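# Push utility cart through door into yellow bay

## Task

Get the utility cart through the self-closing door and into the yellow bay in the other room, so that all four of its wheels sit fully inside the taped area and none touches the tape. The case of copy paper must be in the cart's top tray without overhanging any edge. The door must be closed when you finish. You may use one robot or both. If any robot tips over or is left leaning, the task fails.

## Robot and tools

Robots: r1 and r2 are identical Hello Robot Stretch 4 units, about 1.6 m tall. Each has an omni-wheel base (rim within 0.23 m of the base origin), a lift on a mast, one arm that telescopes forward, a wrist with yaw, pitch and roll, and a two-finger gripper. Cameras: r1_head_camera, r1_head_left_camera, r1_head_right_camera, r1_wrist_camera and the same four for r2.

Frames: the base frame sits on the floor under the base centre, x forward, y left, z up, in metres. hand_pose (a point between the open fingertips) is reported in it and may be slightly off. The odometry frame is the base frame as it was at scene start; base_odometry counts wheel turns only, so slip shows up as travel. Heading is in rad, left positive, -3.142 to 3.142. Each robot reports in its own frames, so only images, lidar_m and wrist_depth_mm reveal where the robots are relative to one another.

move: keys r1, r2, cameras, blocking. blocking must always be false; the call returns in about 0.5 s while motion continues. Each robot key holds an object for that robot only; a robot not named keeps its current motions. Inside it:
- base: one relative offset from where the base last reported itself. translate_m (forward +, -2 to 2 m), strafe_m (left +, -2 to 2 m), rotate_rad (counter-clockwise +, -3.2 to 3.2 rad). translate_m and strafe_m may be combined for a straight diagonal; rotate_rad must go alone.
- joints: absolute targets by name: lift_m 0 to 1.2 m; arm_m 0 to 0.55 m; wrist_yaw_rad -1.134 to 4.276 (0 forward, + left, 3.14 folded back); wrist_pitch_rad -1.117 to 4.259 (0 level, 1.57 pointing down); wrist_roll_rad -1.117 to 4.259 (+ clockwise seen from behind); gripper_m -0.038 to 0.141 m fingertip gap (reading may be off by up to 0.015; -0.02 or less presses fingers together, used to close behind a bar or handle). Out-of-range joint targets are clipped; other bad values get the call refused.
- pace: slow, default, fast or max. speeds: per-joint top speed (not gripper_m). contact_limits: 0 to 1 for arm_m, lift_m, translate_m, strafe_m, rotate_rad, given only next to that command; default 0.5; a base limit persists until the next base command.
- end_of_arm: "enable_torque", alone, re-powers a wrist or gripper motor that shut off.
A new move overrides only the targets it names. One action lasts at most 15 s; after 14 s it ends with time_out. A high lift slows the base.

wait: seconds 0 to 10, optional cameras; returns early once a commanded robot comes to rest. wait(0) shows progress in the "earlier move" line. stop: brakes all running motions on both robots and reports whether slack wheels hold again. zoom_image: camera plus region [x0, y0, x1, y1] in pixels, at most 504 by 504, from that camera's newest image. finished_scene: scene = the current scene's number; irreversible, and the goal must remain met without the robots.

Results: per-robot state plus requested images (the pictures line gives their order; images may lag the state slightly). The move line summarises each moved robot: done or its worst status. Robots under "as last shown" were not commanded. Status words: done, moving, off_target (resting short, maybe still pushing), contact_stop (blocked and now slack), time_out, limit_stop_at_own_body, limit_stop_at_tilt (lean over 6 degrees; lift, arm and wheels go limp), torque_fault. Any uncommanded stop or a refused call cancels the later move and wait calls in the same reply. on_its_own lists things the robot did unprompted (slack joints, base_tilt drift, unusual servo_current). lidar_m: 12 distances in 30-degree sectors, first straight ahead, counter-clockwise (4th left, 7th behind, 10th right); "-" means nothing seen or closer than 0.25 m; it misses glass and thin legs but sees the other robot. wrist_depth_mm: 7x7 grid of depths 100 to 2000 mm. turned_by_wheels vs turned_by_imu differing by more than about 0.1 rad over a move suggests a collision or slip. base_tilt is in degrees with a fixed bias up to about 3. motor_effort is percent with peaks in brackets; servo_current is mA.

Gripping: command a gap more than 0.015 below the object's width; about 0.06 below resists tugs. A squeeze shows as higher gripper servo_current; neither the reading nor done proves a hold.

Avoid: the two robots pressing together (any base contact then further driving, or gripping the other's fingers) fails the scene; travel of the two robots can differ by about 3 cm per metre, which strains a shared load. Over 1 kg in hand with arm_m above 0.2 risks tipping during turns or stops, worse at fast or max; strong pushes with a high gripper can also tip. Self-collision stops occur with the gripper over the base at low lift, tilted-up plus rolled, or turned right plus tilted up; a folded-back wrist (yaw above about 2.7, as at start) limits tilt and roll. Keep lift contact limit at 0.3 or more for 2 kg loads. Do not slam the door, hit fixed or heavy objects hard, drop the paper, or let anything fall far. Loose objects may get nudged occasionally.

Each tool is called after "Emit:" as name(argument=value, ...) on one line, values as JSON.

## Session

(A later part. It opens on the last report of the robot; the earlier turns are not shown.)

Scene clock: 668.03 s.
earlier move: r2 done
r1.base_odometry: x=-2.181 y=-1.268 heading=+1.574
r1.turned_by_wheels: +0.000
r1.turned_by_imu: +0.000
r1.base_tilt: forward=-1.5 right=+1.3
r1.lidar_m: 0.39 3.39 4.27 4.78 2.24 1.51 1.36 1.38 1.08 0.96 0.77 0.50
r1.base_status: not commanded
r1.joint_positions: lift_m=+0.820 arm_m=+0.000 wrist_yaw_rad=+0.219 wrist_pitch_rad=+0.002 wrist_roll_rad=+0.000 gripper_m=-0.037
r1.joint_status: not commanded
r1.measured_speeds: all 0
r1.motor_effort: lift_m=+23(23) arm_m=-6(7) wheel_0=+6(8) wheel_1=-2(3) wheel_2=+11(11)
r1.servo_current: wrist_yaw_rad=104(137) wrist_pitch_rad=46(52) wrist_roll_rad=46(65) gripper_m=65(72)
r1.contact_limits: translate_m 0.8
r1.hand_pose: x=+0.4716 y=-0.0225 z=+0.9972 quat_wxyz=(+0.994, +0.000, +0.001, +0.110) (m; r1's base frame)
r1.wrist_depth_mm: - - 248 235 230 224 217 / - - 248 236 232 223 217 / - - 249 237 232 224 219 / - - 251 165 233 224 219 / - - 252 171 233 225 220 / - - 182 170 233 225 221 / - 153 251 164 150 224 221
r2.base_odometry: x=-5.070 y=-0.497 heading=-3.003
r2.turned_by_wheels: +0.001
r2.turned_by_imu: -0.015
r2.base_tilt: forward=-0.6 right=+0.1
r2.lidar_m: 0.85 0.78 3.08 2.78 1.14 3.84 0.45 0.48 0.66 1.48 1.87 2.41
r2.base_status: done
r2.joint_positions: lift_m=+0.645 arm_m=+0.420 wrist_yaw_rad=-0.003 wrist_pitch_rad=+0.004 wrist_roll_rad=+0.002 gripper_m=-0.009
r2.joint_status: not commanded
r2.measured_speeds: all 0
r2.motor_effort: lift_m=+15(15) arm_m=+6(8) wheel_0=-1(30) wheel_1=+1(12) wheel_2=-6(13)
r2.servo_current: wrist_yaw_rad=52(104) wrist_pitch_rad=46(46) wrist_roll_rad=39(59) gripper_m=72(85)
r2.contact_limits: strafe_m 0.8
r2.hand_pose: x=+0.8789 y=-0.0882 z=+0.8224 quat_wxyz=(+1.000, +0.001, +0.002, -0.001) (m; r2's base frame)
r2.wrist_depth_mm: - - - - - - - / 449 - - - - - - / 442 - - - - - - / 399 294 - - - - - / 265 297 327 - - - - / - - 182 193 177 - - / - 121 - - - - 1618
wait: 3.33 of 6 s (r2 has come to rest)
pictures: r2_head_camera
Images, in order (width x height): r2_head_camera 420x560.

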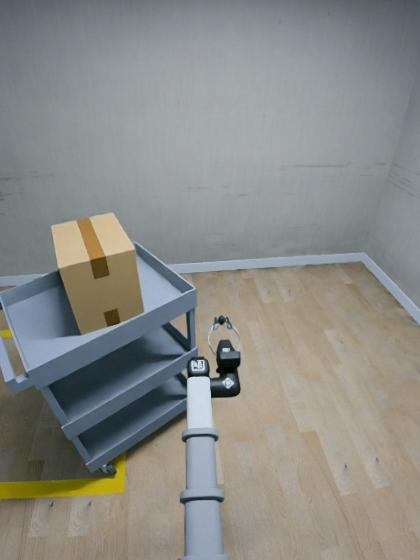

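Emit:
move(r2={"base":{"translate_m":0.19,"strafe_m":-0.05},"joints":{"arm_m":0.52}}, blocking=false, cameras=[])

Emit:
wait(seconds=3, cameras=[])

Emit:
move(r2={"base":{"strafe_m":0.62},"contact_limits":{"strafe_m":0.8}}, blocking=false, cameras=[])

Emit:
wait(seconds=6, cameras=["r2_head_camera"])

Scene clock: 683.70 s.
move: r2 moving
r1: as last shown
r1.turned_by_imu: -0.001
r1.base_tilt: forward=-1.6 right=+1.2
r1.lidar_m: 0.39 3.37 4.30 4.79 2.24 1.50 1.37 1.41 1.07 0.97 0.76 0.50
r1.joint_positions: lift_m=+0.820 arm_m=+0.000 wrist_yaw_rad=+0.220 wrist_pitch_rad=+0.002 wrist_roll_rad=+0.000 gripper_m=-0.037
r1.motor_effort: lift_m=+23(23) arm_m=-6(7) wheel_0=+7(7) wheel_1=-2(2) wheel_2=+11(11)
r1.servo_current: wrist_yaw_rad=111(124) wrist_pitch_rad=46(46) wrist_roll_rad=33(52) gripper_m=65(72)
r1.contact_limits: translate_m 0.8
r1.wrist_depth_mm: - - 248 236 230 223 217 / - - 248 236 232 224 217 / - - 249 236 232 225 218 / - - 251 165 233 224 219 / - - 251 171 234 225 220 / - - 182 170 233 226 221 / - 153 251 164 150 224 221
r2.base_odometry: x=-5.102 y=-0.493 heading=-3.003
r2.turned_by_wheels: +0.000
r2.turned_by_imu: +0.002
r2.base_tilt: forward=-0.7 right=+0.1
r2.lidar_m: 0.86 0.77 0.81 2.92 1.16 3.87 0.48 0.51 0.66 1.54 1.86 2.39
r2.base_status: translate_m moving; strafe_m moving
r2.joint_positions: lift_m=+0.645 arm_m=+0.471 wrist_yaw_rad=-0.003 wrist_pitch_rad=+0.004 wrist_roll_rad=+0.002 gripper_m=-0.009
r2.joint_status: arm_m moving
r2.measured_speeds: translate_m=+0.121 strafe_m=-0.033 rotate_rad=-0.003 lift_m=+0.000 arm_m=+0.196 wrist_yaw_rad=+0.000 wrist_pitch_rad=+0.000 wrist_roll_rad=+0.000
r2.motor_effort: lift_m=+15(15) arm_m=+7(11) wheel_0=+8(10) wheel_1=+5(7) wheel_2=-12(13)
r2.servo_current: wrist_yaw_rad=39(52) wrist_pitch_rad=39(46) wrist_roll_rad=46(52) gripper_m=78(85)
r2.hand_pose: x=+0.9296 y=-0.0882 z=+0.8224 quat_wxyz=(+1.000, +0.001, +0.002, -0.001) (m; r2's base frame)
r2.wrist_depth_mm: - - - - - - - / - - - - - - - / - - - - - - - / 240 262 - - - - - / 236 263 - - - - - / 237 262 181 193 176 - - / - 265 - - - - 1576
pictures: none
No camera images: "cameras" was empty.

Scene clock: 685.23 s.
earlier move: r2 done
r1.base_odometry: x=-2.181 y=-1.268 heading=+1.574
r1.turned_by_wheels: +0.000
r1.turned_by_imu: +0.000
r1.base_tilt: forward=-1.6 right=+1.3
r1.lidar_m: 0.38 3.39 4.29 4.79 2.24 1.50 1.39 1.39 1.05 0.97 0.75 0.49
r1.base_status: not commanded
r1.joint_positions: lift_m=+0.820 arm_m=+0.000 wrist_yaw_rad=+0.220 wrist_pitch_rad=+0.002 wrist_roll_rad=+0.000 gripper_m=-0.037
r1.joint_status: not commanded
r1.measured_speeds: all 0
r1.on_its_own: wrist_yaw_rad is at rest, and its servo_current (111 mA) is outside its rest range (0 to 104 mA)
r1.motor_effort: lift_m=+23(23) arm_m=-6(7) wheel_0=+7(7) wheel_1=-2(2) wheel_2=+11(11)
r1.servo_current: wrist_yaw_rad=111(137) wrist_pitch_rad=39(52) wrist_roll_rad=52(65) gripper_m=65(72)
r1.contact_limits: translate_m 0.8
r1.hand_pose: x=+0.4716 y=-0.0225 z=+0.9972 quat_wxyz=(+0.994, +0.000, +0.001, +0.110) (m; r1's base frame)
r1.wrist_depth_mm: - - 250 234 231 223 217 / - - 249 235 231 224 218 / - - 249 236 232 224 218 / - - 250 165 232 225 220 / - - 252 171 233 225 219 / - - 182 170 234 225 220 / - 153 250 164 151 224 220
r2.base_odometry: x=-5.265 y=-0.473 heading=-3.003
r2.turned_by_wheels: +0.000
r2.turned_by_imu: +0.001
r2.base_tilt: forward=-0.7 right=+0.0
r2.lidar_m: 0.74 0.66 0.69 2.94 1.29 3.96 0.63 0.67 0.88 1.75 1.81 2.30
r2.base_status: done
r2.joint_positions: lift_m=+0.645 arm_m=+0.520 wrist_yaw_rad=-0.003 wrist_pitch_rad=+0.004 wrist_roll_rad=+0.002 gripper_m=-0.009
r2.joint_status: all done
r2.measured_speeds: all 0
r2.motor_effort: lift_m=+15(15) arm_m=+7(13) wheel_0=+2(14) wheel_1=+4(7) wheel_2=-3(13)
r2.servo_current: wrist_yaw_rad=59(59) wrist_pitch_rad=46(52) wrist_roll_rad=39(59) gripper_m=72(85)
r2.hand_pose: x=+0.9789 y=-0.0882 z=+0.8224 quat_wxyz=(+1.000, +0.001, +0.002, -0.001) (m; r2's base frame)
r2.wrist_depth_mm: - - - - - - - / - - - - - - - / - - - - - - - / - - - - - - - / - - - - - - - / - - 181 193 176 - - / - - - - - - -
wait: 1.53 of 3 s (r2 has come to rest)
pictures: none
No camera images: "cameras" was empty.

Scene clock: 685.73 s.
move: r2 moving
r1.base_odometry: x=-2.181 y=-1.268 heading=+1.574
r1.turned_by_wheels: +0.000
r1.turned_by_imu: +0.000
r1.base_tilt: forward=-1.6 right=+1.3
r1.lidar_m: 0.39 3.40 4.30 4.78 2.20 1.49 1.39 1.40 1.08 0.97 0.75 0.49
r1.base_status: not commanded
r1.joint_positions: lift_m=+0.820 arm_m=+0.000 wrist_yaw_rad=+0.220 wrist_pitch_rad=+0.002 wrist_roll_rad=+0.000 gripper_m=-0.037
r1.joint_status: not commanded
r1.measured_speeds: all 0
r1.motor_effort: lift_m=+23(23) arm_m=-6(6) wheel_0=+6(8) wheel_1=-2(2) wheel_2=+11(11)
r1.servo_current: wrist_yaw_rad=124(124) wrist_pitch_rad=39(46) wrist_roll_rad=46(59) gripper_m=65(78)
r1.contact_limits: translate_m 0.8
r1.hand_pose: x=+0.4716 y=-0.0225 z=+0.9972 quat_wxyz=(+0.994, +0.000, +0.001, +0.110) (m; r1's base frame)
r1.wrist_depth_mm: - - 248 235 232 222 217 / - - 250 236 231 224 217 / - - 249 236 233 224 218 / - - 250 165 232 224 219 / - - 251 171 233 225 220 / - - 182 170 233 226 220 / - 153 252 164 151 224 220
r2.base_odometry: x=-5.260 y=-0.509 heading=-3.003
r2.turned_by_wheels: +0.000
r2.turned_by_imu: +0.000
r2.base_tilt: forward=-0.7 right=+0.1
r2.lidar_m: 0.70 0.66 0.68 2.96 1.26 3.88 0.64 0.68 0.89 1.80 1.83 2.32
r2.base_status: strafe_m moving
r2.joint_positions: lift_m=+0.645 arm_m=+0.520 wrist_yaw_rad=-0.003 wrist_pitch_rad=+0.004 wrist_roll_rad=+0.002 gripper_m=-0.009
r2.joint_status: not commanded
r2.measured_speeds: translate_m=+0.000 strafe_m=+0.140 rotate_rad=+0.001 lift_m=+0.000 arm_m=+0.000 wrist_yaw_rad=+0.000 wrist_pitch_rad=+0.000 wrist_roll_rad=+0.000
r2.motor_effort: lift_m=+15(15) arm_m=+7(7) wheel_0=-10(14) wheel_1=+10(12) wheel_2=+0(2)
r2.servo_current: wrist_yaw_rad=46(59) wrist_pitch_rad=39(46) wrist_roll_rad=52(65) gripper_m=72(78)
r2.contact_limits: strafe_m 0.8
r2.hand_pose: x=+0.9789 y=-0.0882 z=+0.8224 quat_wxyz=(+1.000, +0.001, +0.002, -0.001) (m; r2's base frame)
r2.wrist_depth_mm: - - - - - - - / - - - - - - - / - - - - - - - / - - - - - - - / - - - - - - - / - - 181 193 177 - - / - - - - - - -
pictures: none
No camera images: "cameras" was empty.

Scene clock: 688.63 s.
earlier move: r2 done
r1.base_odometry: x=-2.181 y=-1.268 heading=+1.574
r1.turned_by_wheels: +0.000
r1.turned_by_imu: +0.000
r1.base_tilt: forward=-1.5 right=+1.2
r1.lidar_m: 0.37 3.38 4.25 4.79 2.25 1.49 1.38 1.40 1.06 0.96 0.75 0.46
r1.base_status: not commanded
r1.joint_positions: lift_m=+0.820 arm_m=+0.000 wrist_yaw_rad=+0.219 wrist_pitch_rad=+0.002 wrist_roll_rad=+0.000 gripper_m=-0.037
r1.joint_status: not commanded
r1.measured_speeds: all 0
r1.motor_effort: lift_m=+23(23) arm_m=-6(7) wheel_0=+7(8) wheel_1=-2(3) wheel_2=+11(11)
r1.servo_current: wrist_yaw_rad=104(143) wrist_pitch_rad=33(52) wrist_roll_rad=52(72) gripper_m=59(78)
r1.contact_limits: translate_m 0.8
r1.hand_pose: x=+0.4716 y=-0.0225 z=+0.9972 quat_wxyz=(+0.994, +0.000, +0.001, +0.110) (m; r1's base frame)
r1.wrist_depth_mm: - - 248 235 230 223 218 / - - 248 236 231 224 218 / - - 248 236 233 225 219 / - - 251 165 233 226 220 / - - 251 171 233 224 220 / - - 182 170 232 226 220 / - 153 251 164 150 225 221
r2.base_odometry: x=-5.180 y=-1.087 heading=-3.003
r2.turned_by_wheels: +0.000
r2.turned_by_imu: -0.057
r2.base_tilt: forward=-0.6 right=+0.0
r2.lidar_m: 0.72 0.70 0.76 2.38 1.24 0.92 - 0.89 0.93 1.93 2.39 2.28
r2.base_status: done
r2.joint_positions: lift_m=+0.645 arm_m=+0.520 wrist_yaw_rad=-0.003 wrist_pitch_rad=+0.004 wrist_roll_rad=+0.002 gripper_m=-0.009
r2.joint_status: not commanded
r2.measured_speeds: all 0
r2.motor_effort: lift_m=+15(15) arm_m=-4(7) wheel_0=-2(31) wheel_1=+3(12) wheel_2=-4(19)
r2.servo_current: wrist_yaw_rad=59(65) wrist_pitch_rad=39(52) wrist_roll_rad=46(65) gripper_m=85(85)
r2.contact_limits: strafe_m 0.8
r2.hand_pose: x=+0.9791 y=-0.0882 z=+0.8223 quat_wxyz=(+1.000, +0.001, +0.002, -0.001) (m; r2's base frame)
r2.wrist_depth_mm: - - - - - - - / - - - - - - - / - - - - - - - / 427 - - - - - - / 135 - - - - - - / 130 - 181 193 176 - - / 140 121 - - - - -
wait: 2.90 of 6 s (r2 has come to rest)
pictures: r2_head_camera
Images, in order (width x height): r2_head_camera 420x560.

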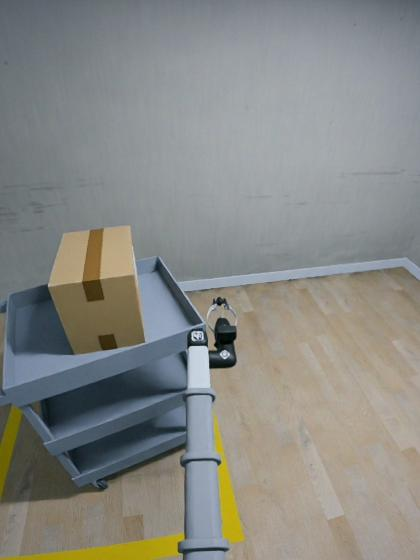

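Emit:
move(r2={"base":{"strafe_m":-0.25},"joints":{"arm_m":0.1}}, blocking=false, cameras=[])

Emit:
wait(seconds=3, cameras=[])

Emit:
move(r2={"base":{"rotate_rad":0.7}}, blocking=false, cameras=[])

Emit:
wait(seconds=3, cameras=["r2_head_camera"])

Scene clock: 703.60 s.
move: r2 moving
r1: as last shown
r1.turned_by_imu: -0.001
r1.base_tilt: forward=-1.6 right=+1.2
r1.lidar_m: 0.40 3.37 4.28 4.79 2.23 1.52 1.38 1.40 1.09 0.98 0.76 0.47
r1.joint_positions: lift_m=+0.820 arm_m=+0.000 wrist_yaw_rad=+0.220 wrist_pitch_rad=+0.002 wrist_roll_rad=+0.000 gripper_m=-0.037
r1.motor_effort: lift_m=+23(23) arm_m=-6(6) wheel_0=+7(7) wheel_1=-3(3) wheel_2=+11(11)
r1.servo_current: wrist_yaw_rad=124(124) wrist_pitch_rad=39(46) wrist_roll_rad=52(65) gripper_m=59(72)
r1.contact_limits: translate_m 0.8
r1.wrist_depth_mm: - - 248 235 231 224 216 / - - 248 236 232 224 218 / - - 250 237 232 224 219 / - - 251 165 234 224 220 / - - 251 171 234 225 220 / - - 182 170 232 226 220 / - 153 251 164 150 225 221
r2.base_odometry: x=-5.185 y=-1.052 heading=-3.003
r2.turned_by_wheels: +0.000
r2.turned_by_imu: +0.002
r2.base_tilt: forward=-0.7 right=+0.1
r2.lidar_m: 0.73 0.72 0.80 2.41 1.26 0.93 - 0.86 0.96 1.92 2.33 2.24
r2.base_status: strafe_m moving
r2.joint_positions: lift_m=+0.645 arm_m=+0.469 wrist_yaw_rad=-0.003 wrist_pitch_rad=+0.004 wrist_roll_rad=+0.002 gripper_m=-0.009
r2.joint_status: arm_m moving
r2.measured_speeds: translate_m=+0.000 strafe_m=-0.141 rotate_rad=+0.001 lift_m=+0.000 arm_m=-0.195 wrist_yaw_rad=+0.000 wrist_pitch_rad=+0.000 wrist_roll_rad=+0.000
r2.motor_effort: lift_m=+15(15) arm_m=-4(10) wheel_0=+8(13) wheel_1=-11(11) wheel_2=+0(3)
r2.servo_current: wrist_yaw_rad=46(52) wrist_pitch_rad=39(46) wrist_roll_rad=46(59) gripper_m=72(85)
r2.hand_pose: x=+0.9284 y=-0.0882 z=+0.8223 quat_wxyz=(+1.000, +0.001, +0.002, -0.001) (m; r2's base frame)
r2.wrist_depth_mm: - - - - - - - / - - - - - - - / - - - - - - - / 473 - - - - - - / 150 - - - - - - / 146 - 181 193 176 - - / - - - - - - -
pictures: none
No camera images: "cameras" was empty.

Scene clock: 705.43 s.
earlier move: r2 done
r1.base_odometry: x=-2.181 y=-1.268 heading=+1.574
r1.turned_by_wheels: +0.000
r1.turned_by_imu: +0.000
r1.base_tilt: forward=-1.6 right=+1.2
r1.lidar_m: 0.39 3.39 4.27 4.79 2.20 1.51 1.37 1.41 1.06 0.98 0.76 0.50
r1.base_status: not commanded
r1.joint_positions: lift_m=+0.820 arm_m=+0.000 wrist_yaw_rad=+0.220 wrist_pitch_rad=+0.002 wrist_roll_rad=+0.000 gripper_m=-0.037
r1.joint_status: not commanded
r1.measured_speeds: all 0
r1.motor_effort: lift_m=+23(23) arm_m=-6(7) wheel_0=+7(7) wheel_1=-2(3) wheel_2=+11(11)
r1.servo_current: wrist_yaw_rad=104(130) wrist_pitch_rad=39(52) wrist_roll_rad=39(65) gripper_m=59(72)
r1.contact_limits: translate_m 0.8
r1.hand_pose: x=+0.4716 y=-0.0225 z=+0.9972 quat_wxyz=(+0.994, +0.000, +0.001, +0.110) (m; r1's base frame)
r1.wrist_depth_mm: - - 247 235 231 222 216 / - - 249 236 231 224 218 / - - 249 236 232 225 219 / - - 251 166 232 225 218 / - - 251 171 233 225 220 / - - 182 170 233 227 220 / - 153 251 164 151 224 220
r2.base_odometry: x=-5.214 y=-0.840 heading=-3.003
r2.turned_by_wheels: +0.000
r2.turned_by_imu: +0.000
r2.base_tilt: forward=-0.7 right=+0.1
r2.lidar_m: 2.08 0.80 0.88 2.62 1.21 1.05 1.73 0.71 0.89 1.84 2.14 2.30
r2.base_status: done
r2.joint_positions: lift_m=+0.645 arm_m=+0.100 wrist_yaw_rad=-0.003 wrist_pitch_rad=+0.004 wrist_roll_rad=+0.002 gripper_m=-0.009
r2.joint_status: all done
r2.measured_speeds: all 0
r2.motor_effort: lift_m=+15(15) arm_m=-7(10) wheel_0=+2(15) wheel_1=-3(12) wheel_2=+0(3)
r2.servo_current: wrist_yaw_rad=46(72) wrist_pitch_rad=46(52) wrist_roll_rad=59(65) gripper_m=72(85)
r2.hand_pose: x=+0.5593 y=-0.0882 z=+0.8223 quat_wxyz=(+1.000, +0.001, +0.002, -0.001) (m; r2's base frame)
r2.wrist_depth_mm: - - - - - - - / - - - - - - - / 699 - - - - - - / 492 - - - - - - / 469 - - - - - - / 492 - 181 193 176 - - / - 139 - - - 1708 1661
wait: 1.83 of 3 s (r2 has come to rest)
pictures: none
No camera images: "cameras" was empty.

Scene clock: 705.93 s.
move: r2 moving
r1: as last shown
r1.lidar_m: 0.39 3.39 4.25 4.77 2.25 1.51 1.38 1.41 1.06 0.96 0.74 0.49
r1.motor_effort: lift_m=+23(23) arm_m=-6(6) wheel_0=+7(7) wheel_1=-2(2) wheel_2=+11(11)
r1.servo_current: wrist_yaw_rad=111(137) wrist_pitch_rad=46(46) wrist_roll_rad=52(65) gripper_m=65(72)
r1.contact_limits: translate_m 0.8
r1.wrist_depth_mm: - - 248 236 231 222 217 / - - 249 236 231 224 217 / - - 249 237 232 226 220 / - - 250 165 234 224 220 / - - 251 171 233 225 220 / - - 182 170 233 225 220 / - 153 251 164 151 224 222
r2.base_odometry: x=-5.214 y=-0.840 heading=-2.751
r2.turned_by_wheels: +0.252
r2.turned_by_imu: +0.245
r2.base_tilt: forward=-0.7 right=+0.1
r2.lidar_m: 0.81 0.82 2.67 2.02 1.05 4.31 0.74 0.74 1.15 2.10 2.28 2.12
r2.base_status: rotate_rad moving
r2.joint_positions: lift_m=+0.645 arm_m=+0.100 wrist_yaw_rad=-0.003 wrist_pitch_rad=+0.004 wrist_roll_rad=+0.002 gripper_m=-0.009
r2.joint_status: not commanded
r2.measured_speeds: translate_m=+0.002 strafe_m=-0.001 rotate_rad=+0.978 lift_m=+0.000 arm_m=+0.000 wrist_yaw_rad=+0.000 wrist_pitch_rad=+0.000 wrist_roll_rad=+0.000
r2.motor_effort: lift_m=+15(15) arm_m=-8(8) wheel_0=-7(10) wheel_1=-8(10) wheel_2=-12(12)
r2.servo_current: wrist_yaw_rad=52(52) wrist_pitch_rad=39(46) wrist_roll_rad=39(59) gripper_m=78(78)
r2.hand_pose: x=+0.5593 y=-0.0882 z=+0.8223 quat_wxyz=(+1.000, +0.001, +0.002, -0.001) (m; r2's base frame)
r2.wrist_depth_mm: - - - - - - - / 530 597 - - - - - / 530 634 - - - - - / 535 488 500 - - - - / 466 484 500 - - - - / - - 183 193 176 - - / - - - - - - 1618
pictures: none
No camera images: "cameras" was empty.

Scene clock: 706.90 s.
earlier move: r2 done
r1.base_odometry: x=-2.181 y=-1.268 heading=+1.574
r1.turned_by_wheels: +0.000
r1.turned_by_imu: +0.000
r1.base_tilt: forward=-1.5 right=+1.3
r1.lidar_m: 0.37 3.36 4.26 4.79 2.22 1.51 1.37 1.41 1.08 0.96 0.76 0.52
r1.base_status: not commanded
r1.joint_positions: lift_m=+0.820 arm_m=+0.000 wrist_yaw_rad=+0.220 wrist_pitch_rad=+0.002 wrist_roll_rad=+0.000 gripper_m=-0.037
r1.joint_status: not commanded
r1.measured_speeds: all 0
r1.on_its_own: wrist_yaw_rad is at rest, and its servo_current (111 mA) is outside its rest range (0 to 104 mA)
r1.motor_effort: lift_m=+23(23) arm_m=-6(7) wheel_0=+7(7) wheel_1=-2(3) wheel_2=+11(11)
r1.servo_current: wrist_yaw_rad=111(137) wrist_pitch_rad=39(52) wrist_roll_rad=52(65) gripper_m=59(72)
r1.contact_limits: translate_m 0.8
r1.hand_pose: x=+0.4716 y=-0.0225 z=+0.9972 quat_wxyz=(+0.994, +0.000, +0.001, +0.110) (m; r1's base frame)
r1.wrist_depth_mm: - - 248 235 232 223 217 / - - 249 236 230 224 219 / - - 250 237 233 225 219 / - - 250 165 232 225 220 / - - 252 171 234 226 220 / - - 182 170 231 226 220 / - 153 251 163 151 225 221
r2.base_odometry: x=-5.214 y=-0.840 heading=-2.304
r2.turned_by_wheels: +0.447
r2.turned_by_imu: +0.436
r2.base_tilt: forward=-0.7 right=+0.1
r2.lidar_m: 0.78 0.98 2.52 1.02 1.12 0.85 0.75 1.03 2.09 2.24 2.15 0.79
r2.base_status: done
r2.joint_positions: lift_m=+0.645 arm_m=+0.100 wrist_yaw_rad=-0.002 wrist_pitch_rad=+0.004 wrist_roll_rad=+0.002 gripper_m=-0.009
r2.joint_status: not commanded
r2.measured_speeds: all 0
r2.motor_effort: lift_m=+15(15) arm_m=-7(8) wheel_0=-3(10) wheel_1=-2(10) wheel_2=-5(12)
r2.servo_current: wrist_yaw_rad=52(52) wrist_pitch_rad=39(52) wrist_roll_rad=46(59) gripper_m=78(78)
r2.hand_pose: x=+0.5593 y=-0.0881 z=+0.8223 quat_wxyz=(+1.000, +0.001, +0.002, -0.001) (m; r2's base frame)
r2.wrist_depth_mm: - - - - - - - / - - - 585 539 - - / - - - 585 585 - - / - 615 559 512 473 430 - / - - - 496 462 436 - / - - 187 193 176 430 - / 1808 1661 - - - 427 -
wait: 0.97 of 3 s (r2 has come to rest)
pictures: r2_head_camera
Images, in order (width x height): r2_head_camera 420x560.

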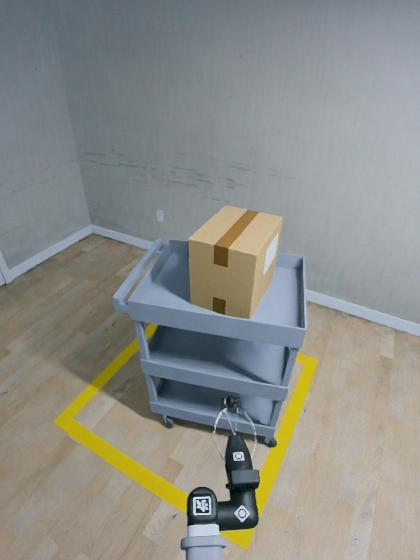

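Emit:
zoom_image(camera="r2_head_camera", region=[140, 320, 330, 480])

Scaled by 2.653 from the camera's 420x560 image, which has a finer 1200x1600 frame.

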